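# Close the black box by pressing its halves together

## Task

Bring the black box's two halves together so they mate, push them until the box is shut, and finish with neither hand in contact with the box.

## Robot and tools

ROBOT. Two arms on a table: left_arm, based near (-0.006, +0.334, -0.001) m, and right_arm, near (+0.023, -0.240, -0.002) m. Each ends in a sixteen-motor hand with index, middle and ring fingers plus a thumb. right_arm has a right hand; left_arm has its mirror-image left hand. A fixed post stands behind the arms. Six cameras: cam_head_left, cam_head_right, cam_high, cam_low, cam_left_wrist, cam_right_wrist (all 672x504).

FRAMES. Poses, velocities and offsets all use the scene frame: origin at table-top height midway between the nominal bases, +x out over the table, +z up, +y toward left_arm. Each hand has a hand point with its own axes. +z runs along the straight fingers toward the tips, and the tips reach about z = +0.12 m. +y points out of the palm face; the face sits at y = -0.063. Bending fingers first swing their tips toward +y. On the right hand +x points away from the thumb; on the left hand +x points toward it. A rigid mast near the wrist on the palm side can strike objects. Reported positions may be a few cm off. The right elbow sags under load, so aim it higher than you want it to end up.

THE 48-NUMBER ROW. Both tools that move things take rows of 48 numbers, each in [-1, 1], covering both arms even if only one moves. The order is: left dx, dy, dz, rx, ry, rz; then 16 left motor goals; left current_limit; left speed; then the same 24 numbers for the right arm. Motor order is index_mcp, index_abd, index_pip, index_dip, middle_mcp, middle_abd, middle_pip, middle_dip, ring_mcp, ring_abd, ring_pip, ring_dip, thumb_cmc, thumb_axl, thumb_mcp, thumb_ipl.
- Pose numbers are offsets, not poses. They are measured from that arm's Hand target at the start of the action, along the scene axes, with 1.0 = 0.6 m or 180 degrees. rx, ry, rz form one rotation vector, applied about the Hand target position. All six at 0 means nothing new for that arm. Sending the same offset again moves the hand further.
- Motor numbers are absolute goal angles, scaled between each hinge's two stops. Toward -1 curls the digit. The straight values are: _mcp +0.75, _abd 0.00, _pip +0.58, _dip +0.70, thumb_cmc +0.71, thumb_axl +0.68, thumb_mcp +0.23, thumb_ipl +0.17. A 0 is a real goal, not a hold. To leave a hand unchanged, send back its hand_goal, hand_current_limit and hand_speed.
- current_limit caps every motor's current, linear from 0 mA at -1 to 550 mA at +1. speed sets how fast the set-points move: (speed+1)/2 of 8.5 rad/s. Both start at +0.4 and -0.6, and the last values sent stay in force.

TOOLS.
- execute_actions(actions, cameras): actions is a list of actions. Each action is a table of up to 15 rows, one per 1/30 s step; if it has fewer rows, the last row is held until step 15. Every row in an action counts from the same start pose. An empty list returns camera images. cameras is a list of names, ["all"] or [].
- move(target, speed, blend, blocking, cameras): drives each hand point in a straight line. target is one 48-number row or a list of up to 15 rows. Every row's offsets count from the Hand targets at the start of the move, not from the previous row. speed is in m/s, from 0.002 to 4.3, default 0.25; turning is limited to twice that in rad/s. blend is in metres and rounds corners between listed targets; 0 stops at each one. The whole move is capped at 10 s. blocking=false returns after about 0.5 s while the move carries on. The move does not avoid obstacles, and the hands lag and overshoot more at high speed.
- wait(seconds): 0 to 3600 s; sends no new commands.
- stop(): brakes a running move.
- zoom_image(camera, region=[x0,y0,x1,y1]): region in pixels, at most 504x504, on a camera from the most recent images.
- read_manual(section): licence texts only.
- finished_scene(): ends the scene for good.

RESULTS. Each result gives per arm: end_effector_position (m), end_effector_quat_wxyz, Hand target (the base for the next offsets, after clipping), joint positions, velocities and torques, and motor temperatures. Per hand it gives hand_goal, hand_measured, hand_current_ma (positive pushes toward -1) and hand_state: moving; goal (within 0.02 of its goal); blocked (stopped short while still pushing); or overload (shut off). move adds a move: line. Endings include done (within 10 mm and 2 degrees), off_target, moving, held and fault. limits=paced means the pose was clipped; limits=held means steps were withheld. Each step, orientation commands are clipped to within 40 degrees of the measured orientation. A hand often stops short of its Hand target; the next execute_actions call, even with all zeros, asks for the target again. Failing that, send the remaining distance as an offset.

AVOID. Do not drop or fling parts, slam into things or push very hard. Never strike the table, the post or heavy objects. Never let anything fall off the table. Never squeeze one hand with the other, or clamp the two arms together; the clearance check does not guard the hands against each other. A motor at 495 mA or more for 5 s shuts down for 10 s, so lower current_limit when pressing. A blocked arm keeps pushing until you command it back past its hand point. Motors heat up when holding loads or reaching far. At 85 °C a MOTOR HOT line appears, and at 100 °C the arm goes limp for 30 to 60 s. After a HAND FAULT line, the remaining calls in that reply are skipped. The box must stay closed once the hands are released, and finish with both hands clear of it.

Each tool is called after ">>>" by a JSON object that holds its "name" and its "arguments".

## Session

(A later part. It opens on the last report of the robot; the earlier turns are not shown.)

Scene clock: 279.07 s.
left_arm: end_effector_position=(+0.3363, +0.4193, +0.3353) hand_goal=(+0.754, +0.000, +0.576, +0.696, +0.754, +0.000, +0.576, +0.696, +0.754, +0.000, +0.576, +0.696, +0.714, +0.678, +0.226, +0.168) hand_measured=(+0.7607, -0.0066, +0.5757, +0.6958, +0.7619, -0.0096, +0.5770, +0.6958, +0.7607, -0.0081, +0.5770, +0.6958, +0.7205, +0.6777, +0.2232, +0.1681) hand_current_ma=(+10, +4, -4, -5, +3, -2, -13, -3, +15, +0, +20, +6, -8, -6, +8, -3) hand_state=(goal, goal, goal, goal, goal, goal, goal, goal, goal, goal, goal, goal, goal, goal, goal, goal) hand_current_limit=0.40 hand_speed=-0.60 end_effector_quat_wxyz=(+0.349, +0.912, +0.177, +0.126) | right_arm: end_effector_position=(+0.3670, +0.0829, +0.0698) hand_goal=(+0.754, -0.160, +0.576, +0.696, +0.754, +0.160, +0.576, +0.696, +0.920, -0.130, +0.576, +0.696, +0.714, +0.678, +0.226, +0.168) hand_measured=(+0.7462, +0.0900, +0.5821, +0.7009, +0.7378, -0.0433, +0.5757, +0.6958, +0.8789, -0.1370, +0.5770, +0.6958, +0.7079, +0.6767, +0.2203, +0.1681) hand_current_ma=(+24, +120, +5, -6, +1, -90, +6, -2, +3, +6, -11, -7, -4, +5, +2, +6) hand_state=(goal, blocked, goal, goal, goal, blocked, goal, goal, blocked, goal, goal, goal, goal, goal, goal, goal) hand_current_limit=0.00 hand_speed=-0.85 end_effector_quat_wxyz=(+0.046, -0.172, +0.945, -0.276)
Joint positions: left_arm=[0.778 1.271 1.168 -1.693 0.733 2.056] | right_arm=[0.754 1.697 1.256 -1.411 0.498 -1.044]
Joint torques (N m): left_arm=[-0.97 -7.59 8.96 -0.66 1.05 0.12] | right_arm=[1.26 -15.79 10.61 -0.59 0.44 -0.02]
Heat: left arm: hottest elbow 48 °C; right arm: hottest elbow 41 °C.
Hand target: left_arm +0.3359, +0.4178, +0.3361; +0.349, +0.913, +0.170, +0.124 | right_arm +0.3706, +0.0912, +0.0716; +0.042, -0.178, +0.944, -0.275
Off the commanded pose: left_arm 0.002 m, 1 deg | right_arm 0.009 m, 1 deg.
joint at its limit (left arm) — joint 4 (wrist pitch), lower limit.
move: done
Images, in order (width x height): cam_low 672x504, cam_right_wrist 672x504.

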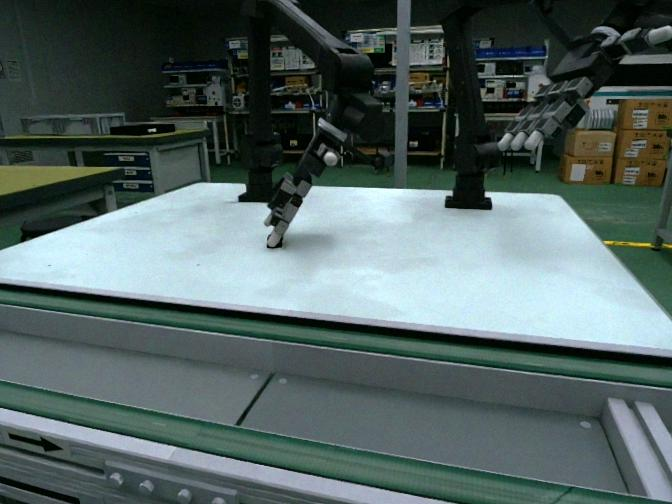

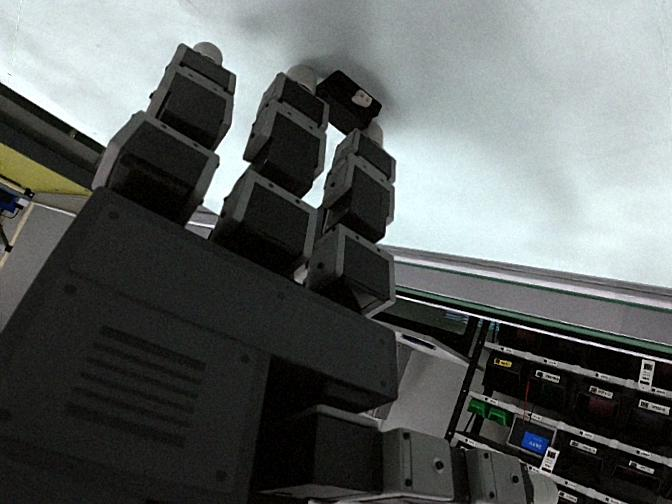

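>>> {"name": "move", "arguments": {"target": [0,0,0,0,0,0,0.754,0,0.576,0.696,0.754,0,0.576,0.696,0.754,0,0.576,0.696,0.714,0.678,0.226,0.168,0.4,-0.6,0.007,0.003,0.013,0,0,0,0.754,-0.16,0.576,0.696,0.754,0.16,0.576,0.696,0.92,-0.13,0.576,0.696,0.714,0.678,0.226,0.168,0.0,-0.85], "speed": 0.03, "cameras": ["cam_right_wrist","cam_low"]}}

>>> {"name": "zoom_image", "arguments": {"camera": "cam_right_wrist", "region": [310, 40, 390, 140]}}

>>> {"name": "zoom_image", "arguments": {"camera": "cam_low", "region": [255, 215, 295, 255]}}

Scene clock: 282.73 s.
left_arm: end_effector_position=(+0.3363, +0.4193, +0.3353) hand_goal=(+0.754, +0.000, +0.576, +0.696, +0.754, +0.000, +0.576, +0.696, +0.754, +0.000, +0.576, +0.696, +0.714, +0.678, +0.226, +0.168) hand_measured=(+0.7595, -0.0052, +0.5782, +0.6958, +0.7619, -0.0096, +0.5770, +0.6945, +0.7607, -0.0096, +0.5770, +0.6958, +0.7205, +0.6767, +0.2222, +0.1672) hand_current_ma=(-14, -8, +3, +1, +11, -2, -7, -3, -8, -2, +9, +3, -14, -14, +12, +4) hand_state=(goal, goal, goal, goal, goal, goal, goal, goal, goal, goal, goal, goal, goal, goal, goal, goal) hand_current_limit=0.40 hand_speed=-0.60 end_effector_quat_wxyz=(+0.349, +0.912, +0.177, +0.126) | right_arm: end_effector_position=(+0.3685, +0.0849, +0.0766) hand_goal=(+0.754, -0.160, +0.576, +0.696, +0.754, +0.160, +0.576, +0.696, +0.920, -0.130, +0.576, +0.696, +0.714, +0.678, +0.226, +0.168) hand_measured=(+0.7450, +0.0915, +0.5770, +0.7009, +0.7378, -0.0418, +0.5757, +0.6958, +0.8789, -0.1370, +0.5770, +0.6958, +0.7054, +0.6777, +0.2203, +0.1681) hand_current_ma=(+10, +122, -4, +4, -6, -91, -8, +4, -25, +8, +1, +12, +13, +12, +1, +11) hand_state=(goal, blocked, goal, goal, goal, blocked, goal, goal, blocked, goal, goal, goal, goal, goal, goal, goal) hand_current_limit=0.00 hand_speed=-0.85 end_effector_quat_wxyz=(+0.044, -0.175, +0.944, -0.276)
Joint positions: left_arm=[0.778 1.271 1.168 -1.693 0.733 2.056] | right_arm=[0.754 1.697 1.276 -1.432 0.498 -1.049]
Joint torques (N m): left_arm=[-0.44 -6.71 8.98 -0.85 1.04 0.15] | right_arm=[0.79 -15.44 11.03 -0.47 0.46 -0.05]
Heat: left arm: hottest elbow 48 °C; right arm: hottest elbow 42 °C.
Hand target: left_arm +0.3359, +0.4178, +0.3361; +0.349, +0.913, +0.170, +0.124 | right_arm +0.3748, +0.0931, +0.0795; +0.042, -0.178, +0.944, -0.275
Off the commanded pose: left_arm 0.002 m, 1 deg | right_arm 0.011 m, 0 deg.
joint at its limit (left arm) — joint 4 (wrist pitch), lower limit.
move: off_target (right_arm)
Images, in order (width x height): cam_low 672x504, cam_right_wrist 672x504.

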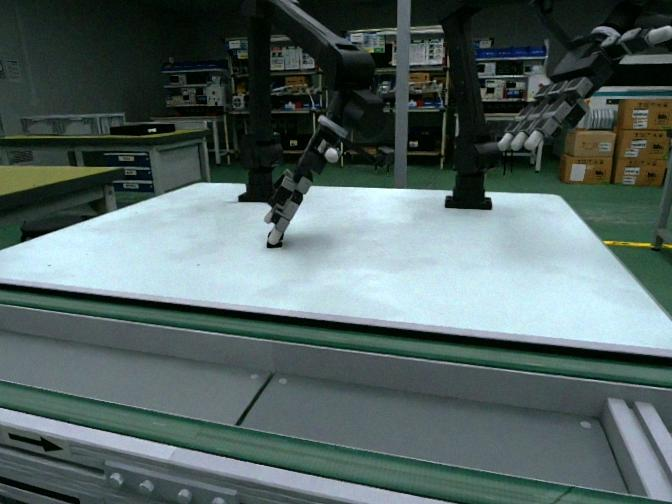

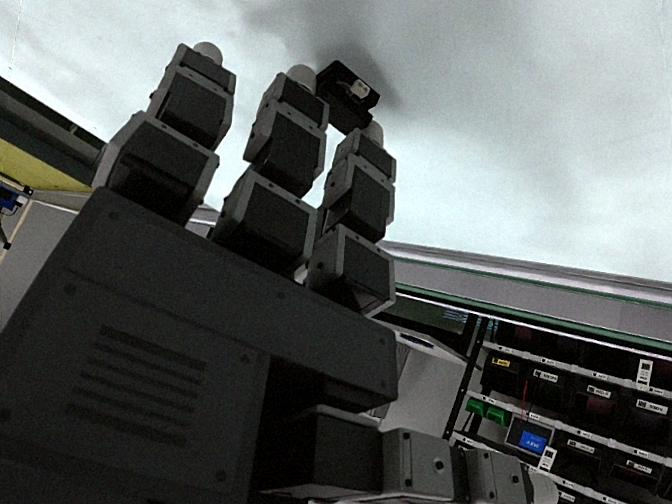

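Scaled by 5.040 from the camera's image (finer frame: 960x720).

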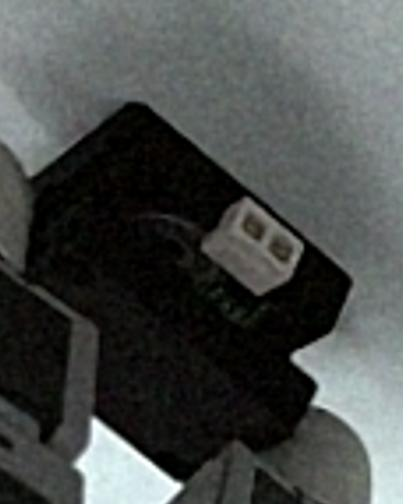

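Scaled by 12.600 from the camera's image (finer frame: 960x720).

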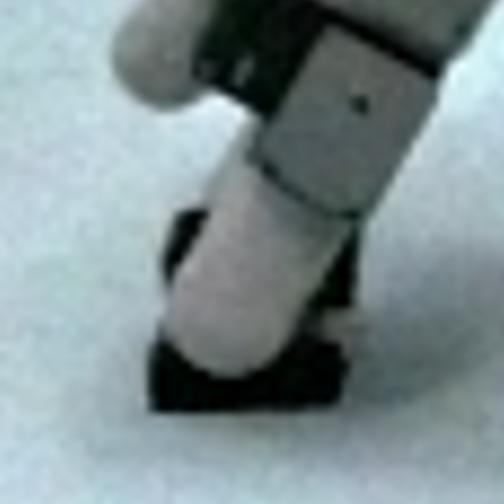

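>>> {"name": "move", "arguments": {"target": [0,0,0,0,0,0,0.754,0,0.576,0.696,0.754,0,0.576,0.696,0.754,0,0.576,0.696,0.714,0.678,0.226,0.168,0.4,-0.6,0.005,-0.015,-0.003,0,0,0,0.754,-0.16,0.576,0.696,0.754,0.16,0.576,0.696,0.92,-0.13,0.576,0.696,0.714,0.678,0.226,0.168,0.0,-0.85], "speed": 0.03, "cameras": []}}

Scene clock: 287.57 s.
left_arm: end_effector_position=(+0.3363, +0.4193, +0.3353) hand_goal=(+0.754, +0.000, +0.576, +0.696, +0.754, +0.000, +0.576, +0.696, +0.754, +0.000, +0.576, +0.696, +0.714, +0.678, +0.226, +0.168) hand_measured=(+0.7607, -0.0066, +0.5770, +0.6958, +0.7619, -0.0096, +0.5770, +0.6958, +0.7607, -0.0096, +0.5770, +0.6958, +0.7205, +0.6777, +0.2232, +0.1672) hand_current_ma=(+4, -8, -3, +4, +16, -7, -2, -10, +2, +8, +15, -5, -3, -10, +0, +1) hand_state=(goal, goal, goal, goal, goal, goal, goal, goal, goal, goal, goal, goal, goal, goal, goal, goal) hand_current_limit=0.40 hand_speed=-0.60 end_effector_quat_wxyz=(+0.349, +0.912, +0.177, +0.126) | right_arm: end_effector_position=(+0.3678, +0.0838, +0.0764) hand_goal=(+0.754, -0.160, +0.576, +0.696, +0.754, +0.160, +0.576, +0.696, +0.920, -0.130, +0.576, +0.696, +0.714, +0.678, +0.226, +0.168) hand_measured=(+0.7462, +0.0900, +0.5770, +0.7009, +0.7378, -0.0418, +0.5757, +0.6958, +0.8789, -0.1370, +0.5770, +0.6958, +0.7079, +0.6767, +0.2203, +0.1672) hand_current_ma=(+6, +114, -7, -17, -5, -91, -3, +4, -26, +9, +0, -2, +7, +11, +11, +9) hand_state=(goal, blocked, goal, goal, goal, blocked, goal, goal, blocked, goal, goal, goal, goal, goal, goal, goal) hand_current_limit=0.00 hand_speed=-0.85 end_effector_quat_wxyz=(+0.041, -0.182, +0.943, -0.276)
Joint positions: left_arm=[0.778 1.271 1.168 -1.693 0.733 2.056] | right_arm=[0.751 1.697 1.276 -1.432 0.498 -1.067]
Joint torques (N m): left_arm=[-1.14 -7.3 9.02 -0.66 1.02 0.14] | right_arm=[0.26 -16.44 9.58 -0.01 0.66 -0.01]
Heat: left arm: hottest elbow 48 °C; right arm: hottest elbow 41 °C.
Hand target: left_arm +0.3359, +0.4178, +0.3361; +0.349, +0.913, +0.170, +0.124 | right_arm +0.3778, +0.0842, +0.0777; +0.042, -0.178, +0.944, -0.275
Off the commanded pose: left_arm 0.002 m, 1 deg | right_arm 0.010 m, 1 deg.
joint at its limit (left arm) — joint 4 (wrist pitch), lower limit.
move: done

>>> {"name": "move", "arguments": {"target": [0,0,0,0,0,0,0.754,0,0.576,0.696,0.754,0,0.576,0.696,0.754,0,0.576,0.696,0.714,0.678,0.226,0.168,0.4,-0.6,0.003,-0.01,-0.007,0,0,0,0.754,-0.16,0.576,0.696,0.754,0.16,0.576,0.696,0.92,-0.13,0.576,0.696,0.714,0.678,0.226,0.168,0.0,-0.85], "speed": 0.03, "cameras": ["cam_right_wrist","cam_low"]}}

>>> {"name": "zoom_image", "arguments": {"camera": "cam_right_wrist", "region": [310, 40, 390, 140]}}

>>> {"name": "zoom_image", "arguments": {"camera": "cam_low", "region": [255, 215, 295, 255]}}

Scene clock: 290.43 s.
left_arm: end_effector_position=(+0.3363, +0.4193, +0.3353) hand_goal=(+0.754, +0.000, +0.576, +0.696, +0.754, +0.000, +0.576, +0.696, +0.754, +0.000, +0.576, +0.696, +0.714, +0.678, +0.226, +0.168) hand_measured=(+0.7595, -0.0066, +0.5770, +0.6958, +0.7631, -0.0096, +0.5770, +0.6958, +0.7607, -0.0096, +0.5770, +0.6958, +0.7205, +0.6777, +0.2222, +0.1681) hand_current_ma=(+3, -4, +1, +8, +5, -14, +4, -8, +3, -19, +12, +1, -3, -5, -3, -22) hand_state=(goal, goal, goal, goal, goal, goal, goal, goal, goal, goal, goal, goal, goal, goal, goal, goal) hand_current_limit=0.40 hand_speed=-0.60 end_effector_quat_wxyz=(+0.349, +0.912, +0.177, +0.126) | right_arm: end_effector_position=(+0.3725, +0.0800, +0.0762) hand_goal=(+0.754, -0.160, +0.576, +0.696, +0.754, +0.160, +0.576, +0.696, +0.920, -0.130, +0.576, +0.696, +0.714, +0.678, +0.226, +0.168) hand_measured=(+0.7462, +0.0900, +0.5770, +0.7009, +0.7378, -0.0433, +0.5757, +0.6958, +0.8789, -0.1370, +0.5770, +0.6945, +0.7067, +0.6777, +0.2203, +0.1681) hand_current_ma=(+3, +106, -12, -11, -17, -98, -11, +4, -11, +13, +14, +6, +12, +10, +8, +3) hand_state=(goal, blocked, goal, goal, goal, blocked, goal, goal, blocked, goal, goal, goal, goal, goal, goal, goal) hand_current_limit=0.00 hand_speed=-0.85 end_effector_quat_wxyz=(+0.041, -0.181, +0.943, -0.275)
Joint positions: left_arm=[0.778 1.271 1.168 -1.693 0.733 2.056] | right_arm=[0.737 1.697 1.276 -1.425 0.499 -1.08]
Joint torques (N m): left_arm=[-0.62 -7.36 9.03 -0.51 1.04 0.12] | right_arm=[0.44 -16.91 8.28 0.44 0.73 -0.01]
Heat: left arm: hottest elbow 48 °C; right arm: hottest elbow 41 °C.
Hand target: left_arm +0.3359, +0.4178, +0.3361; +0.349, +0.913, +0.170, +0.124 | right_arm +0.3796, +0.0782, +0.0735; +0.042, -0.178, +0.944, -0.275
Off the commanded pose: left_arm 0.002 m, 1 deg | right_arm 0.008 m, 0 deg.
joint at its limit (left arm) — joint 4 (wrist pitch), lower limit.
move: done
Images, in order (width x height): cam_low 672x504, cam_right_wrist 672x504.

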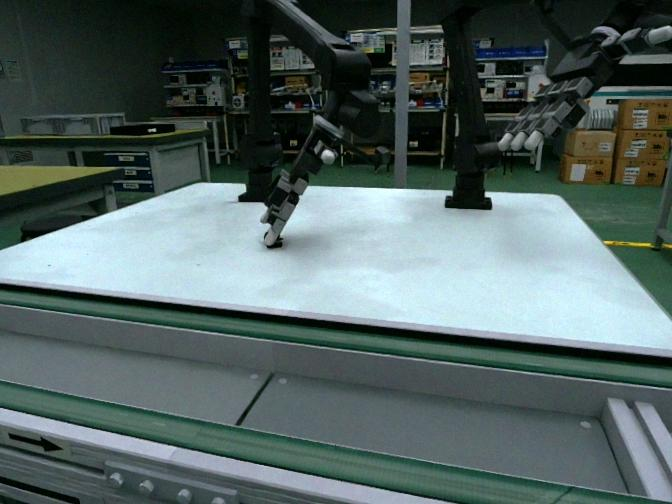

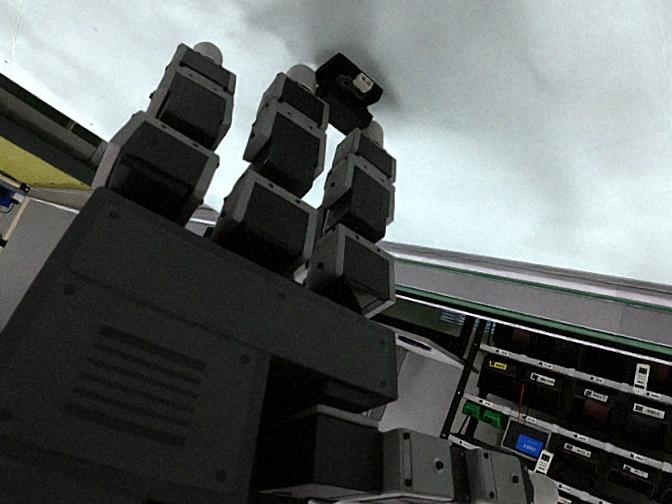

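Scaled by 5.040 from the camera's image (finer frame: 960x720).

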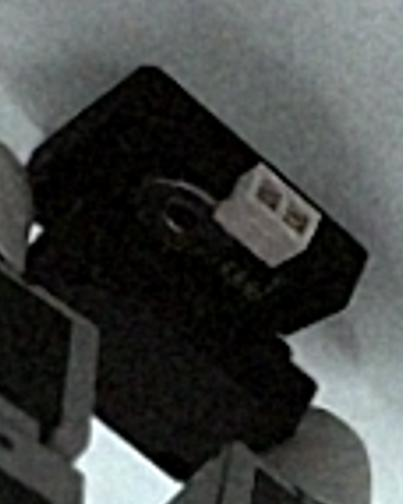

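Scaled by 12.600 from the camera's image (finer frame: 960x720).

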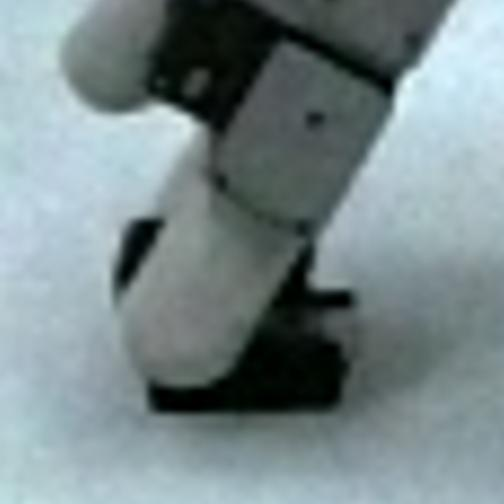

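>>> {"name": "move", "arguments": {"target": [0,0,0,0,0,0,0.754,0,0.576,0.696,0.754,0,0.576,0.696,0.754,0,0.576,0.696,0.714,0.678,0.226,0.168,0.4,-0.6,-0.0205,0.022,0.003,0,0,0,0.754,-0.16,0.576,0.696,0.754,0.16,0.576,0.696,0.92,-0.13,0.576,0.696,0.714,0.678,0.226,0.168,0.0,-0.85], "speed": 0.03, "cameras": ["cam_right_wrist","cam_low"]}}

>>> {"name": "zoom_image", "arguments": {"camera": "cam_right_wrist", "region": [310, 40, 390, 140]}}

>>> {"name": "zoom_image", "arguments": {"camera": "cam_low", "region": [255, 215, 295, 255]}}

Scene clock: 296.30 s.
left_arm: end_effector_position=(+0.3363, +0.4193, +0.3353) hand_goal=(+0.754, +0.000, +0.576, +0.696, +0.754, +0.000, +0.576, +0.696, +0.754, +0.000, +0.576, +0.696, +0.714, +0.678, +0.226, +0.168) hand_measured=(+0.7607, -0.0066, +0.5770, +0.6958, +0.7631, -0.0096, +0.5770, +0.6958, +0.7607, -0.0110, +0.5757, +0.6958, +0.7205, +0.6767, +0.2232, +0.1681) hand_current_ma=(+4, -9, -1, +0, +13, +11, -8, -4, -1, +0, +18, +6, -16, -15, -3, -4) hand_state=(goal, goal, goal, goal, goal, goal, goal, goal, goal, goal, goal, goal, goal, goal, goal, goal) hand_current_limit=0.40 hand_speed=-0.60 end_effector_quat_wxyz=(+0.349, +0.912, +0.177, +0.126) | right_arm: end_effector_position=(+0.3702, +0.0850, +0.0764) hand_goal=(+0.754, -0.160, +0.576, +0.696, +0.754, +0.160, +0.576, +0.696, +0.920, -0.130, +0.576, +0.696, +0.714, +0.678, +0.226, +0.168) hand_measured=(+0.7450, +0.0900, +0.5757, +0.7009, +0.7378, -0.0433, +0.5757, +0.6958, +0.8801, -0.1370, +0.5770, +0.6945, +0.7067, +0.6777, +0.2203, +0.1681) hand_current_ma=(-10, +123, -9, +9, -4, -72, +3, +15, -21, +10, -5, +8, -3, +9, -5, +6) hand_state=(goal, blocked, goal, goal, goal, blocked, goal, goal, blocked, goal, goal, goal, goal, goal, goal, goal) hand_current_limit=0.00 hand_speed=-0.85 end_effector_quat_wxyz=(+0.045, -0.175, +0.945, -0.273)
Joint positions: left_arm=[0.778 1.271 1.168 -1.693 0.733 2.056] | right_arm=[0.75 1.697 1.276 -1.425 0.496 -1.056]
Joint torques (N m): left_arm=[-0.79 -7.47 8.94 -0.43 1 0.08] | right_arm=[2.37 -16.32 8.96 -0.47 0.46 0.1]
Heat: left arm: hottest elbow 48 °C; right arm: hottest elbow 40 °C.
Hand target: left_arm +0.3359, +0.4178, +0.3361; +0.349, +0.913, +0.170, +0.124 | right_arm +0.3673, +0.0914, +0.0753; +0.042, -0.178, +0.944, -0.275
Off the commanded pose: left_arm 0.002 m, 1 deg | right_arm 0.007 m, 1 deg.
joint at its limit (left arm) — joint 4 (wrist pitch), lower limit.
move: done
Images, in order (width x height): cam_low 672x504, cam_right_wrist 672x504.

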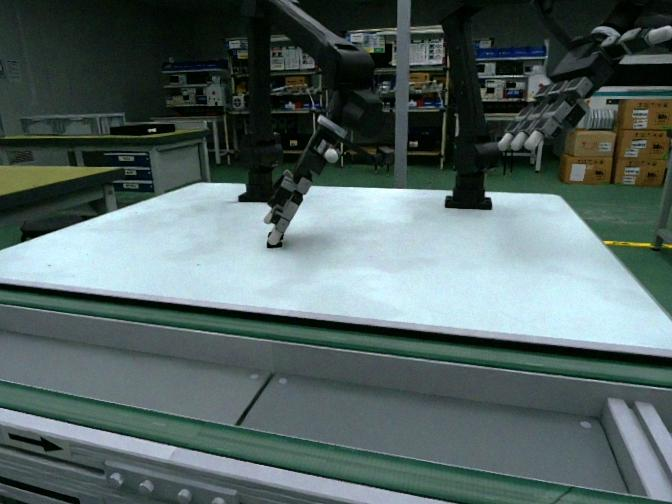

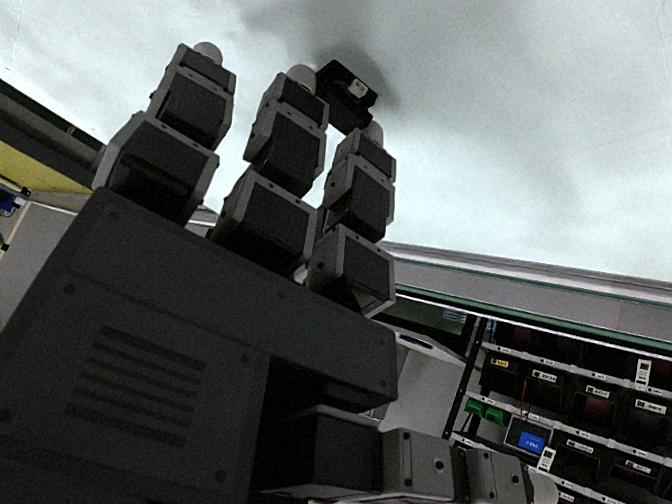

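Scaled by 5.040 from the camera's image (finer frame: 960x720).

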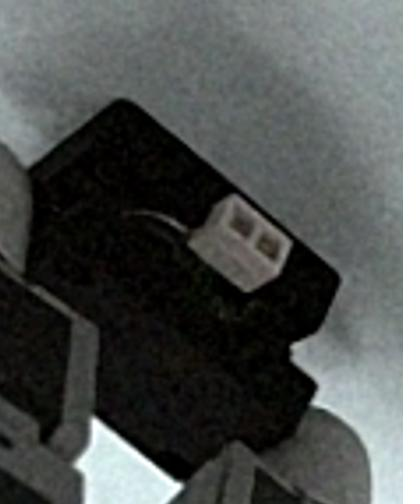

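Scaled by 12.600 from the camera's image (finer frame: 960x720).

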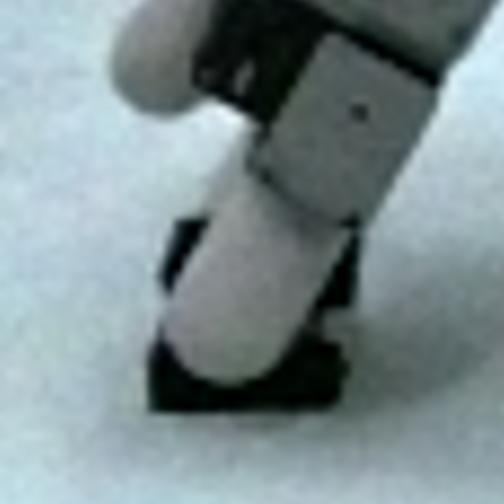

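>>> {"name": "move", "arguments": {"target": [0,0,0,0,0,0,0.754,0,0.576,0.696,0.754,0,0.576,0.696,0.754,0,0.576,0.696,0.714,0.678,0.226,0.168,0.4,-0.6,-0.0073,-0.0068,-0.006,0,0,0,0.754,-0.16,0.576,0.696,0.754,0.16,0.576,0.696,0.92,-0.13,0.576,0.696,0.714,0.678,0.226,0.168,0.0,-0.85], "speed": 0.03, "cameras": ["cam_right_wrist","cam_low"]}}

>>> {"name": "zoom_image", "arguments": {"camera": "cam_right_wrist", "region": [310, 40, 390, 140]}}

>>> {"name": "zoom_image", "arguments": {"camera": "cam_low", "region": [255, 215, 295, 255]}}

Scene clock: 298.67 s.
left_arm: end_effector_position=(+0.3363, +0.4193, +0.3353) hand_goal=(+0.754, +0.000, +0.576, +0.696, +0.754, +0.000, +0.576, +0.696, +0.754, +0.000, +0.576, +0.696, +0.714, +0.678, +0.226, +0.168) hand_measured=(+0.7607, -0.0066, +0.5770, +0.6958, +0.7619, -0.0096, +0.5770, +0.6958, +0.7607, -0.0096, +0.5770, +0.6958, +0.7217, +0.6777, +0.2232, +0.1681) hand_current_ma=(-1, +1, -7, +8, +7, -2, +6, -5, +4, -6, +3, +2, -8, -9, +1, -23) hand_state=(goal, goal, goal, goal, goal, goal, goal, goal, goal, goal, goal, goal, goal, goal, goal, goal) hand_current_limit=0.40 hand_speed=-0.60 end_effector_quat_wxyz=(+0.349, +0.912, +0.177, +0.126) | right_arm: end_effector_position=(+0.3670, +0.0818, +0.0727) hand_goal=(+0.754, -0.160, +0.576, +0.696, +0.754, +0.160, +0.576, +0.696, +0.920, -0.130, +0.576, +0.696, +0.714, +0.678, +0.226, +0.168) hand_measured=(+0.7450, +0.0915, +0.5770, +0.7009, +0.7378, -0.0433, +0.5757, +0.6958, +0.8777, -0.1370, +0.5770, +0.6958, +0.7067, +0.6777, +0.2203, +0.1672) hand_current_ma=(+0, +120, +3, +4, -1, -105, +3, +0, -2, +18, +5, -16, +0, +10, -4, -7) hand_state=(goal, blocked, goal, goal, goal, blocked, goal, goal, blocked, goal, goal, goal, goal, goal, goal, goal) hand_current_limit=0.00 hand_speed=-0.85 end_effector_quat_wxyz=(+0.041, -0.176, +0.944, -0.276)
Joint positions: left_arm=[0.778 1.271 1.168 -1.693 0.733 2.056] | right_arm=[0.75 1.697 1.265 -1.425 0.495 -1.054]
Joint torques (N m): left_arm=[-0.26 -6.65 8.98 -0.75 1.02 0.12] | right_arm=[2.02 -17.38 7.94 -0.05 0.46 0.11]
Heat: left arm: hottest elbow 48 °C; right arm: hottest elbow 40 °C.
Hand target: left_arm +0.3359, +0.4178, +0.3361; +0.349, +0.913, +0.170, +0.124 | right_arm +0.3629, +0.0873, +0.0717; +0.042, -0.178, +0.944, -0.275
Off the commanded pose: left_arm 0.002 m, 1 deg | right_arm 0.007 m, 0 deg.
joint at its limit (left arm) — joint 4 (wrist pitch), lower limit.
move: done
Images, in order (width x height): cam_low 672x504, cam_right_wrist 672x504.

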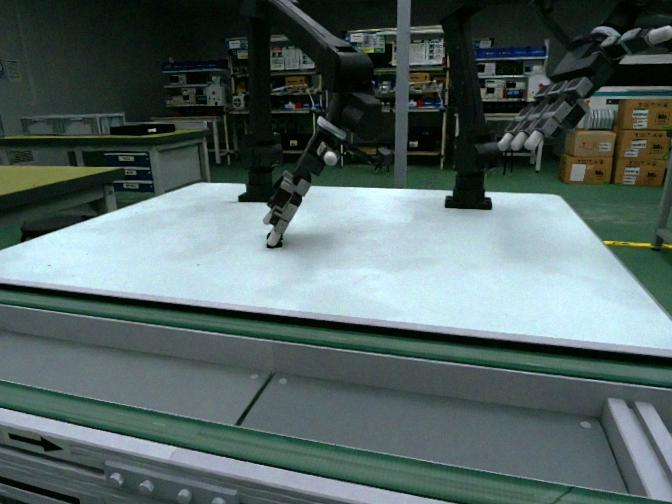

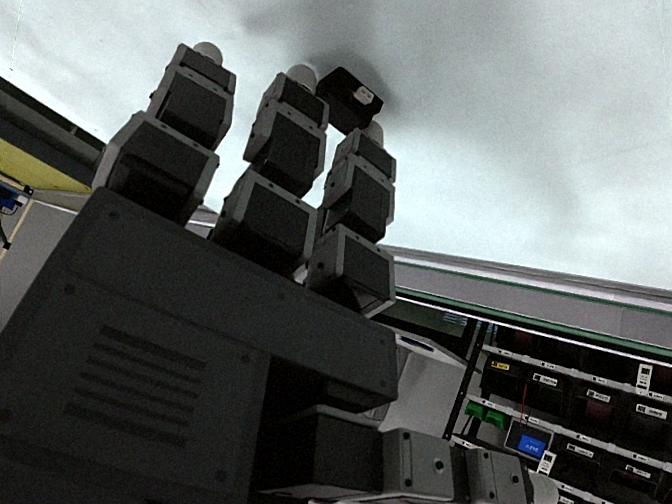

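Scaled by 5.040 from the camera's image (finer frame: 960x720).

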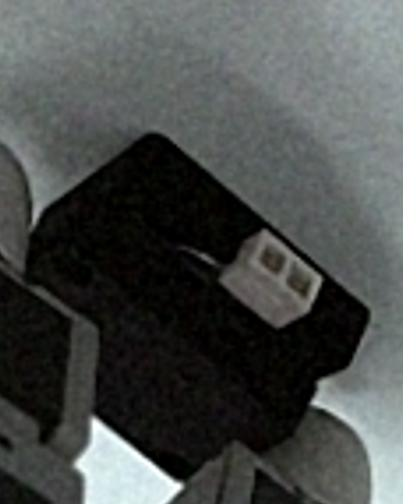

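Scaled by 12.600 from the camera's image (finer frame: 960x720).

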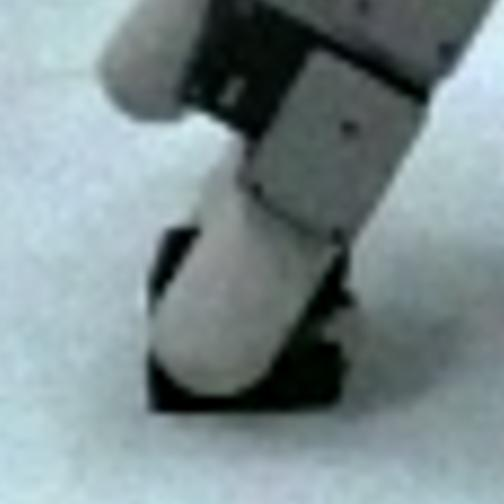

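>>> {"name": "move", "arguments": {"target": [0,0,0,0,0,0,0.754,0,0.576,0.696,0.754,0,0.576,0.696,0.754,0,0.576,0.696,0.714,0.678,0.226,0.168,0.4,-0.6,0.0067,0.0061,0.005,0,0,0,0.754,-0.16,0.576,0.696,0.754,0.16,0.576,0.696,0.92,-0.13,0.576,0.696,0.714,0.678,0.226,0.168,0.0,-0.85], "speed": 0.03, "cameras": ["cam_right_wrist","cam_low"]}}

>>> {"name": "zoom_image", "arguments": {"camera": "cam_right_wrist", "region": [310, 40, 390, 140]}}

>>> {"name": "zoom_image", "arguments": {"camera": "cam_low", "region": [255, 215, 295, 255]}}

Scene clock: 303.10 s.
left_arm: end_effector_position=(+0.3363, +0.4193, +0.3353) hand_goal=(+0.754, +0.000, +0.576, +0.696, +0.754, +0.000, +0.576, +0.696, +0.754, +0.000, +0.576, +0.696, +0.714, +0.678, +0.226, +0.168) hand_measured=(+0.7607, -0.0066, +0.5770, +0.6958, +0.7619, -0.0096, +0.5757, +0.6958, +0.7595, -0.0110, +0.5770, +0.6958, +0.7205, +0.6777, +0.2232, +0.1681) hand_current_ma=(-4, -1, +1, +0, +15, -8, +7, -9, +0, -5, +15, -5, +6, -14, +5, +4) hand_state=(goal, goal, goal, goal, goal, goal, goal, goal, goal, goal, goal, goal, goal, goal, goal, goal) hand_current_limit=0.40 hand_speed=-0.60 end_effector_quat_wxyz=(+0.349, +0.912, +0.177, +0.126) | right_arm: end_effector_position=(+0.3670, +0.0818, +0.0727) hand_goal=(+0.754, -0.160, +0.576, +0.696, +0.754, +0.160, +0.576, +0.696, +0.920, -0.130, +0.576, +0.696, +0.714, +0.678, +0.226, +0.168) hand_measured=(+0.7450, +0.0900, +0.5770, +0.7009, +0.7378, -0.0418, +0.5757, +0.6958, +0.8789, -0.1370, +0.5770, +0.6958, +0.7067, +0.6777, +0.2203, +0.1672) hand_current_ma=(-7, +111, +7, +1, -6, -99, -12, -1, -28, -8, +0, +5, +4, +2, -2, +0) hand_state=(goal, blocked, goal, goal, goal, blocked, goal, goal, blocked, goal, goal, goal, goal, goal, goal, goal) hand_current_limit=0.00 hand_speed=-0.85 end_effector_quat_wxyz=(+0.041, -0.176, +0.944, -0.276)
Joint positions: left_arm=[0.778 1.271 1.168 -1.693 0.733 2.056] | right_arm=[0.75 1.697 1.265 -1.425 0.495 -1.054]
Joint torques (N m): left_arm=[-0.91 -6.89 9.09 -0.73 0.98 0.11] | right_arm=[2.08 -16.38 9.63 -0.4 0.47 0.1]
Heat: left arm: hottest elbow 48 °C; right arm: hottest shoulder 39 °C.
Hand target: left_arm +0.3359, +0.4178, +0.3361; +0.349, +0.913, +0.170, +0.124 | right_arm +0.3669, +0.0910, +0.0747; +0.042, -0.178, +0.944, -0.275
Off the commanded pose: left_arm 0.002 m, 1 deg | right_arm 0.009 m, 0 deg.
joint at its limit (left arm) — joint 4 (wrist pitch), lower limit.
move: done
Images, in order (width x height): cam_low 672x504, cam_right_wrist 672x504.

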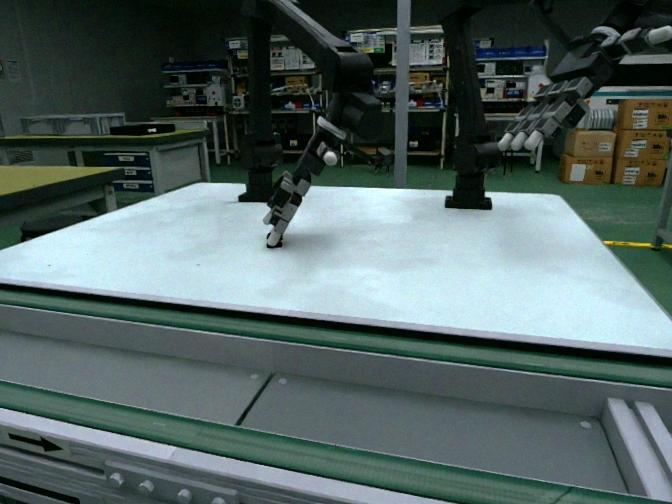

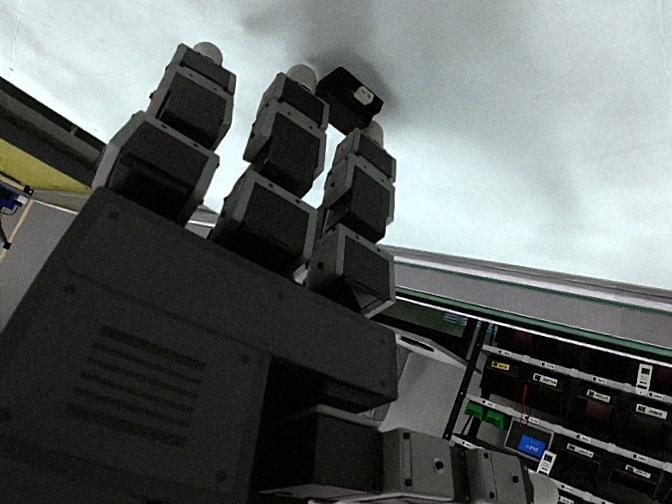

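Scaled by 5.040 from the camera's image (finer frame: 960x720).

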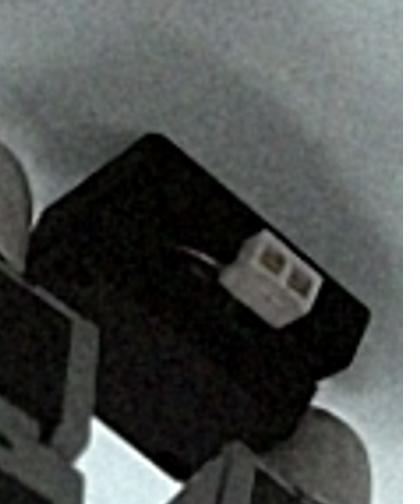

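Scaled by 12.600 from the camera's image (finer frame: 960x720).

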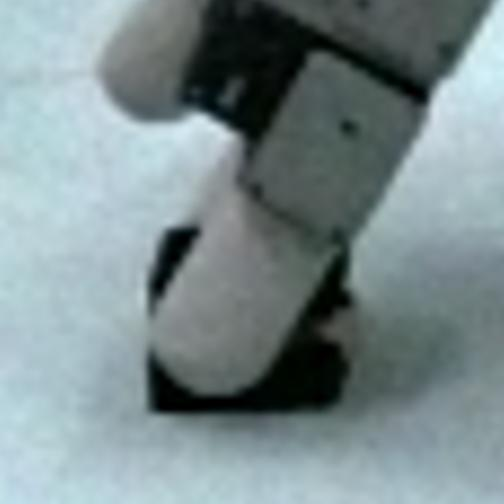

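>>> {"name": "move", "arguments": {"target": [0,0,0,0,0,0,0.754,0,0.576,0.696,0.754,0,0.576,0.696,0.754,0,0.576,0.696,0.714,0.678,0.226,0.168,0.4,-0.6,0.005,0.0035,0.006,0,0,0,0.754,-0.16,0.576,0.696,0.754,0.16,0.576,0.696,0.92,-0.13,0.576,0.696,0.714,0.678,0.226,0.168,0.0,-0.85], "speed": 0.03, "cameras": []}}

Scene clock: 304.30 s.
left_arm: end_effector_position=(+0.3363, +0.4193, +0.3353) hand_goal=(+0.754, +0.000, +0.576, +0.696, +0.754, +0.000, +0.576, +0.696, +0.754, +0.000, +0.576, +0.696, +0.714, +0.678, +0.226, +0.168) hand_measured=(+0.7607, -0.0052, +0.5770, +0.6958, +0.7619, -0.0096, +0.5770, +0.6971, +0.7607, -0.0081, +0.5770, +0.6958, +0.7217, +0.6777, +0.2232, +0.1681) hand_current_ma=(+12, -3, +4, -8, +12, -10, -2, -20, +1, -22, +6, +3, +1, -17, +6, +9) hand_state=(goal, goal, goal, goal, goal, goal, goal, goal, goal, goal, goal, goal, goal, goal, goal, goal) hand_current_limit=0.40 hand_speed=-0.60 end_effector_quat_wxyz=(+0.349, +0.912, +0.177, +0.126) | right_arm: end_effector_position=(+0.3661, +0.0808, +0.0728) hand_goal=(+0.754, -0.160, +0.576, +0.696, +0.754, +0.160, +0.576, +0.696, +0.920, -0.130, +0.576, +0.696, +0.714, +0.678, +0.226, +0.168) hand_measured=(+0.7450, +0.0900, +0.5770, +0.7009, +0.7378, -0.0433, +0.5757, +0.6958, +0.8789, -0.1370, +0.5770, +0.6958, +0.7079, +0.6767, +0.2203, +0.1681) hand_current_ma=(+10, +112, -6, -15, -18, -88, -16, -8, -9, +13, +13, +1, +6, -4, -10, -5) hand_state=(goal, blocked, goal, goal, goal, blocked, goal, goal, blocked, goal, goal, goal, goal, goal, goal, goal) hand_current_limit=0.00 hand_speed=-0.85 end_effector_quat_wxyz=(+0.039, -0.176, +0.944, -0.278)
Joint positions: left_arm=[0.778 1.271 1.168 -1.693 0.733 2.056] | right_arm=[0.75 1.697 1.265 -1.43 0.495 -1.054]
Joint torques (N m): left_arm=[-0.97 -7.06 8.92 -0.69 1.05 0.11] | right_arm=[1.79 -15.97 10.89 -0.59 0.47 0.09]
Heat: left arm: hottest elbow 48 °C; right arm: hottest shoulder 39 °C.
Hand target: left_arm +0.3359, +0.4178, +0.3361; +0.349, +0.913, +0.170, +0.124 | right_arm +0.3699, +0.0931, +0.0783; +0.042, -0.178, +0.944, -0.275
Off the commanded pose: left_arm 0.002 m, 1 deg | right_arm 0.014 m, 1 deg.
joint at its limit (left arm) — joint 4 (wrist pitch), lower limit.
move: off_target (right_arm)

>>> {"name": "move", "arguments": {"target": [0,0,0,0,0,0,0.754,0,0.576,0.696,0.754,0,0.576,0.696,0.754,0,0.576,0.696,0.714,0.678,0.226,0.168,0.4,-0.6,0.003,0.001,0.006,0,0,0,0.754,-0.16,0.576,0.696,0.754,0.16,0.576,0.696,0.92,-0.13,0.576,0.696,0.714,0.678,0.226,0.168,0.0,-0.85], "speed": 0.03, "cameras": ["cam_right_wrist","cam_low"]}}

>>> {"name": "zoom_image", "arguments": {"camera": "cam_right_wrist", "region": [310, 40, 390, 140]}}

>>> {"name": "zoom_image", "arguments": {"camera": "cam_low", "region": [255, 215, 295, 255]}}

Scene clock: 305.73 s.
left_arm: end_effector_position=(+0.3363, +0.4193, +0.3353) hand_goal=(+0.754, +0.000, +0.576, +0.696, +0.754, +0.000, +0.576, +0.696, +0.754, +0.000, +0.576, +0.696, +0.714, +0.678, +0.226, +0.168) hand_measured=(+0.7607, -0.0052, +0.5770, +0.6971, +0.7631, -0.0096, +0.5770, +0.6958, +0.7607, -0.0096, +0.5770, +0.6958, +0.7217, +0.6767, +0.2222, +0.1681) hand_current_ma=(-6, -5, -4, +9, -6, +6, +6, -2, -5, +0, +9, -2, -10, -4, +2, +6) hand_state=(goal, goal, goal, goal, goal, goal, goal, goal, goal, goal, goal, goal, goal, goal, goal, goal) hand_current_limit=0.40 hand_speed=-0.60 end_effector_quat_wxyz=(+0.349, +0.912, +0.177, +0.126) | right_arm: end_effector_position=(+0.3670, +0.0818, +0.0758) hand_goal=(+0.754, -0.160, +0.576, +0.696, +0.754, +0.160, +0.576, +0.696, +0.920, -0.130, +0.576, +0.696, +0.714, +0.678, +0.226, +0.168) hand_measured=(+0.7450, +0.0900, +0.5770, +0.7009, +0.7378, -0.0433, +0.5757, +0.6958, +0.8789, -0.1370, +0.5757, +0.6958, +0.7079, +0.6777, +0.2203, +0.1681) hand_current_ma=(-1, +107, +4, +2, +2, -86, -4, +6, -11, +10, +2, -4, +7, +20, +1, +12) hand_state=(goal, blocked, goal, goal, goal, blocked, goal, goal, blocked, goal, goal, goal, goal, goal, goal, goal) hand_current_limit=0.00 hand_speed=-0.85 end_effector_quat_wxyz=(+0.039, -0.176, +0.944, -0.278)
Joint positions: left_arm=[0.778 1.271 1.168 -1.693 0.733 2.056] | right_arm=[0.75 1.697 1.274 -1.44 0.495 -1.054]
Joint torques (N m): left_arm=[-1.03 -7.59 8.87 -0.64 1.02 0.13] | right_arm=[1.85 -16.03 10.97 -0.5 0.5 0.06]
Heat: left arm: hottest elbow 48 °C; right arm: hottest elbow 40 °C.
Hand target: left_arm +0.3359, +0.4178, +0.3361; +0.349, +0.913, +0.170, +0.124 | right_arm +0.3717, +0.0937, +0.0819; +0.042, -0.178, +0.944, -0.275
Off the commanded pose: left_arm 0.002 m, 1 deg | right_arm 0.014 m, 1 deg.
joint at its limit (left arm) — joint 4 (wrist pitch), lower limit.
move: off_target (right_arm)
Images, in order (width x height): cam_low 672x504, cam_right_wrist 672x504.

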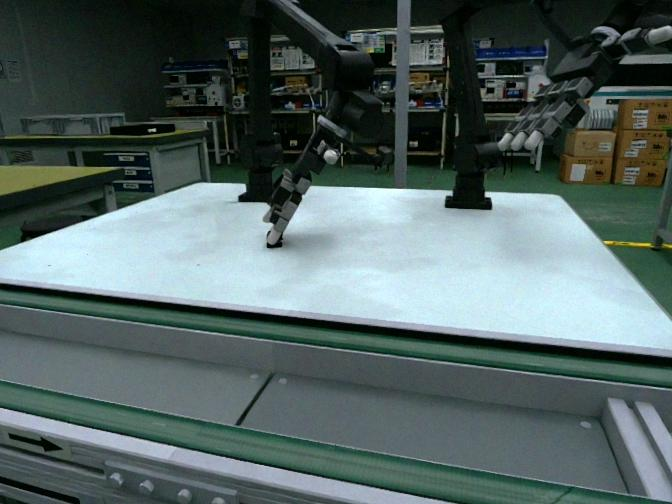

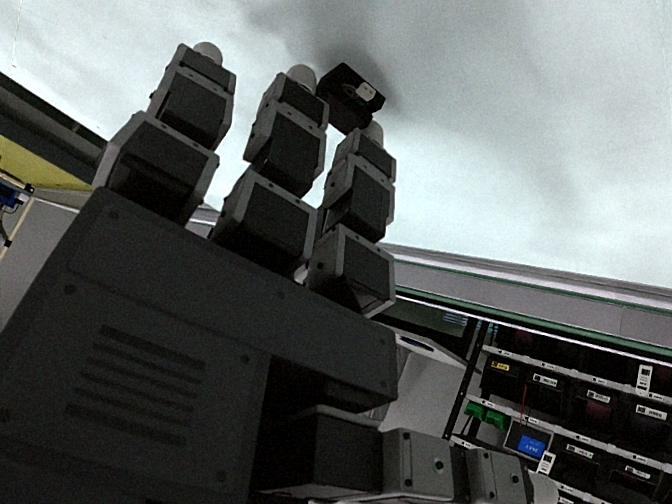

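Scaled by 5.040 from the camera's image (finer frame: 960x720).

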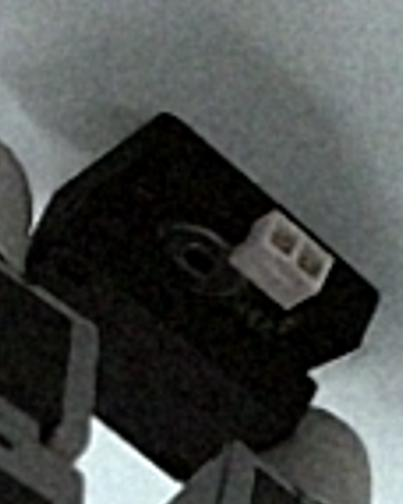

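Scaled by 12.600 from the camera's image (finer frame: 960x720).

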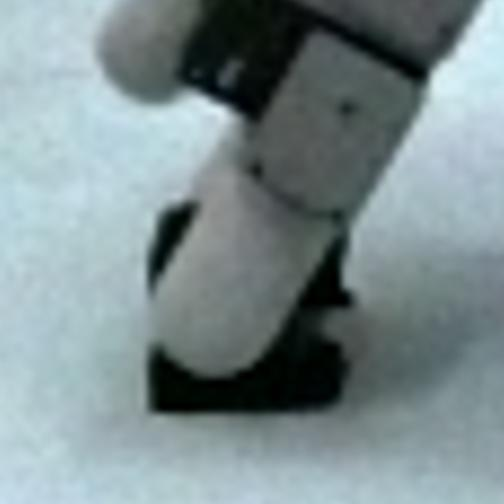

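>>> {"name": "move", "arguments": {"target": [0,0,0,0,0,0,0.754,0,0.576,0.696,0.754,0,0.576,0.696,0.754,0,0.576,0.696,0.714,0.678,0.226,0.168,0.4,-0.6,0,0,0,0,0,0,0.754,-0.12,0.576,0.696,0.754,0.20,0.576,0.696,0.92,-0.13,0.576,0.696,0.714,0.678,0.226,0.168,0.0,-0.9], "speed": 0.03, "cameras": []}}

Scene clock: 309.13 s.
left_arm: end_effector_position=(+0.3363, +0.4193, +0.3353) hand_goal=(+0.754, +0.000, +0.576, +0.696, +0.754, +0.000, +0.576, +0.696, +0.754, +0.000, +0.576, +0.696, +0.714, +0.678, +0.226, +0.168) hand_measured=(+0.7607, -0.0066, +0.5770, +0.6958, +0.7619, -0.0096, +0.5770, +0.6971, +0.7595, -0.0096, +0.5770, +0.6958, +0.7217, +0.6777, +0.2232, +0.1681) hand_current_ma=(-4, +2, -5, +0, +6, -6, +11, -19, +5, -18, +13, +4, -8, +0, +12, -8) hand_state=(goal, goal, goal, goal, goal, goal, goal, goal, goal, goal, goal, goal, goal, goal, goal, goal) hand_current_limit=0.40 hand_speed=-0.60 end_effector_quat_wxyz=(+0.349, +0.912, +0.177, +0.126) | right_arm: end_effector_position=(+0.3670, +0.0818, +0.0758) hand_goal=(+0.754, -0.120, +0.576, +0.696, +0.754, +0.200, +0.576, +0.696, +0.920, -0.130, +0.576, +0.696, +0.714, +0.678, +0.226, +0.168) hand_measured=(+0.7450, +0.0900, +0.5770, +0.7009, +0.7378, -0.0433, +0.5757, +0.6958, +0.8789, -0.1370, +0.5770, +0.6958, +0.7079, +0.6777, +0.2203, +0.1681) hand_current_ma=(+12, +82, -20, -11, -16, -114, +1, +5, -10, +7, +4, +9, +19, +15, +4, +5) hand_state=(goal, blocked, goal, goal, goal, blocked, goal, goal, blocked, goal, goal, goal, goal, goal, goal, goal) hand_current_limit=0.00 hand_speed=-0.90 end_effector_quat_wxyz=(+0.039, -0.176, +0.944, -0.278)
Joint positions: left_arm=[0.778 1.271 1.168 -1.693 0.733 2.056] | right_arm=[0.75 1.697 1.274 -1.44 0.495 -1.054]
Joint torques (N m): left_arm=[-0.79 -7.06 8.9 -0.8 0.99 0.08] | right_arm=[1.67 -16.15 10.96 -0.66 0.5 0.07]
Heat: left arm: hottest elbow 48 °C; right arm: hottest elbow 40 °C.
Hand target: left_arm +0.3359, +0.4178, +0.3361; +0.349, +0.913, +0.170, +0.124 | right_arm +0.3717, +0.0937, +0.0819; +0.042, -0.178, +0.944, -0.275
Off the commanded pose: left_arm 0.002 m, 1 deg | right_arm 0.014 m, 1 deg.
joint at its limit (left arm) — joint 4 (wrist pitch), lower limit.
move: done

>>> {"name": "move", "arguments": {"target": [0,0,0,0,0,0,0.754,0,0.576,0.696,0.754,0,0.576,0.696,0.754,0,0.576,0.696,0.714,0.678,0.226,0.168,0.4,-0.6,0,0,0,0,0,0,0.754,-0.06,0.576,0.696,0.754,0.26,0.576,0.696,0.92,-0.13,0.576,0.696,0.714,0.678,0.226,0.168,0.0,-0.9], "speed": 0.03, "cameras": []}}

Scene clock: 310.47 s.
left_arm: end_effector_position=(+0.3363, +0.4193, +0.3353) hand_goal=(+0.754, +0.000, +0.576, +0.696, +0.754, +0.000, +0.576, +0.696, +0.754, +0.000, +0.576, +0.696, +0.714, +0.678, +0.226, +0.168) hand_measured=(+0.7607, -0.0066, +0.5770, +0.6958, +0.7619, -0.0096, +0.5770, +0.6971, +0.7607, -0.0096, +0.5770, +0.6971, +0.7217, +0.6767, +0.2232, +0.1681) hand_current_ma=(-10, -3, -12, -2, +17, +3, -10, -15, -9, -13, +7, -5, +2, -10, +7, -1) hand_state=(goal, goal, goal, goal, goal, goal, goal, goal, goal, goal, goal, goal, goal, goal, goal, goal) hand_current_limit=0.40 hand_speed=-0.60 end_effector_quat_wxyz=(+0.349, +0.912, +0.177, +0.126) | right_arm: end_effector_position=(+0.3670, +0.0818, +0.0758) hand_goal=(+0.754, -0.060, +0.576, +0.696, +0.754, +0.260, +0.576, +0.696, +0.920, -0.130, +0.576, +0.696, +0.714, +0.678, +0.226, +0.168) hand_measured=(+0.7450, +0.0900, +0.5770, +0.7022, +0.7378, -0.0433, +0.5757, +0.6971, +0.8789, -0.1370, +0.5757, +0.6958, +0.7067, +0.6777, +0.2203, +0.1672) hand_current_ma=(+6, +39, -8, +2, -1, -172, -7, -6, -19, +12, +5, +0, +16, -2, +0, -6) hand_state=(goal, blocked, goal, goal, goal, blocked, goal, goal, blocked, goal, goal, goal, goal, goal, goal, goal) hand_current_limit=0.00 hand_speed=-0.90 end_effector_quat_wxyz=(+0.039, -0.176, +0.944, -0.278)
Joint positions: left_arm=[0.778 1.271 1.168 -1.693 0.733 2.056] | right_arm=[0.75 1.697 1.274 -1.44 0.495 -1.054]
Joint torques (N m): left_arm=[-1.08 -6.89 9.05 -0.69 0.98 0.09] | right_arm=[1.44 -15.85 10.99 -0.57 0.51 0.08]
Heat: left arm: hottest elbow 48 °C; right arm: hottest elbow 41 °C.
Hand target: left_arm +0.3359, +0.4178, +0.3361; +0.349, +0.913, +0.170, +0.124 | right_arm +0.3717, +0.0937, +0.0819; +0.042, -0.178, +0.944, -0.275
Off the commanded pose: left_arm 0.002 m, 1 deg | right_arm 0.014 m, 1 deg.
joint at its limit (left arm) — joint 4 (wrist pitch), lower limit.
move: done

>>> {"name": "move", "arguments": {"target": [0,0,0,0,0,0,0.754,0,0.576,0.696,0.754,0,0.576,0.696,0.754,0,0.576,0.696,0.714,0.678,0.226,0.168,0.4,-0.6,0,0,0,0,0,0,0.754,0.03,0.576,0.696,0.754,0.26,0.576,0.696,0.92,-0.13,0.576,0.696,0.714,0.678,0.226,0.168,0.0,-0.9], "speed": 0.03, "cameras": ["cam_right_wrist"]}}

>>> {"name": "zoom_image", "arguments": {"camera": "cam_right_wrist", "region": [310, 40, 390, 140]}}

Scene clock: 311.77 s.
left_arm: end_effector_position=(+0.3363, +0.4193, +0.3353) hand_goal=(+0.754, +0.000, +0.576, +0.696, +0.754, +0.000, +0.576, +0.696, +0.754, +0.000, +0.576, +0.696, +0.714, +0.678, +0.226, +0.168) hand_measured=(+0.7607, -0.0066, +0.5757, +0.6971, +0.7619, -0.0096, +0.5770, +0.6971, +0.7607, -0.0096, +0.5770, +0.6958, +0.7205, +0.6777, +0.2222, +0.1672) hand_current_ma=(+4, -4, -2, -7, +13, -8, -6, -14, -8, -19, -6, -1, +6, -6, +13, +3) hand_state=(goal, goal, goal, goal, goal, goal, goal, goal, goal, goal, goal, goal, goal, goal, goal, goal) hand_current_limit=0.40 hand_speed=-0.60 end_effector_quat_wxyz=(+0.349, +0.912, +0.177, +0.126) | right_arm: end_effector_position=(+0.3670, +0.0818, +0.0758) hand_goal=(+0.754, +0.030, +0.576, +0.696, +0.754, +0.260, +0.576, +0.696, +0.920, -0.130, +0.576, +0.696, +0.714, +0.678, +0.226, +0.168) hand_measured=(+0.7450, +0.1325, +0.5770, +0.7009, +0.7378, -0.0008, +0.5770, +0.6958, +0.8789, -0.1370, +0.5770, +0.6958, +0.7079, +0.6777, +0.2203, +0.1681) hand_current_ma=(+15, +0, -1, +2, -8, -135, -7, +4, -9, -8, +1, +4, -17, -9, +5, +1) hand_state=(goal, blocked, goal, goal, goal, blocked, goal, goal, blocked, goal, goal, goal, goal, goal, goal, goal) hand_current_limit=0.00 hand_speed=-0.90 end_effector_quat_wxyz=(+0.039, -0.176, +0.944, -0.278)
Joint positions: left_arm=[0.778 1.271 1.168 -1.693 0.733 2.056] | right_arm=[0.75 1.697 1.274 -1.44 0.495 -1.054]
Joint torques (N m): left_arm=[-0.79 -7.71 9.09 -0.58 0.99 0.12] | right_arm=[1.85 -16.15 11.07 -0.61 0.5 0.07]
Heat: left arm: hottest elbow 48 °C; right arm: hottest elbow 41 °C.
Hand target: left_arm +0.3359, +0.4178, +0.3361; +0.349, +0.913, +0.170, +0.124 | right_arm +0.3717, +0.0937, +0.0819; +0.042, -0.178, +0.944, -0.275
Off the commanded pose: left_arm 0.002 m, 1 deg | right_arm 0.014 m, 1 deg.
joint at its limit (left arm) — joint 4 (wrist pitch), lower limit.
move: done

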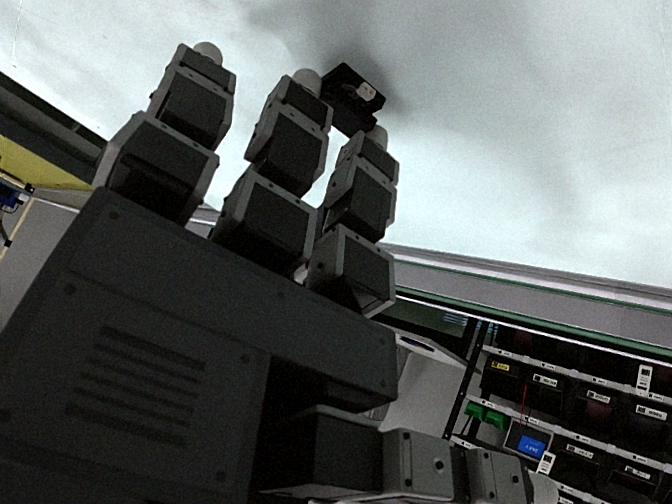

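Scaled by 5.040 from the camera's image (finer frame: 960x720).

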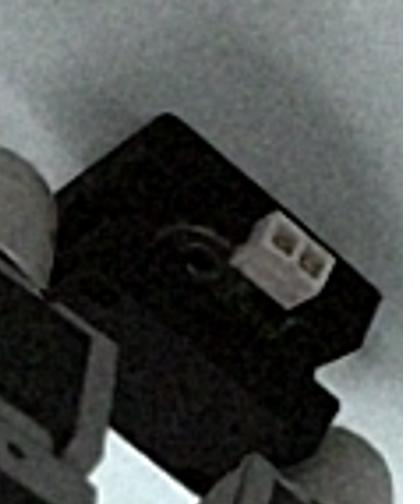

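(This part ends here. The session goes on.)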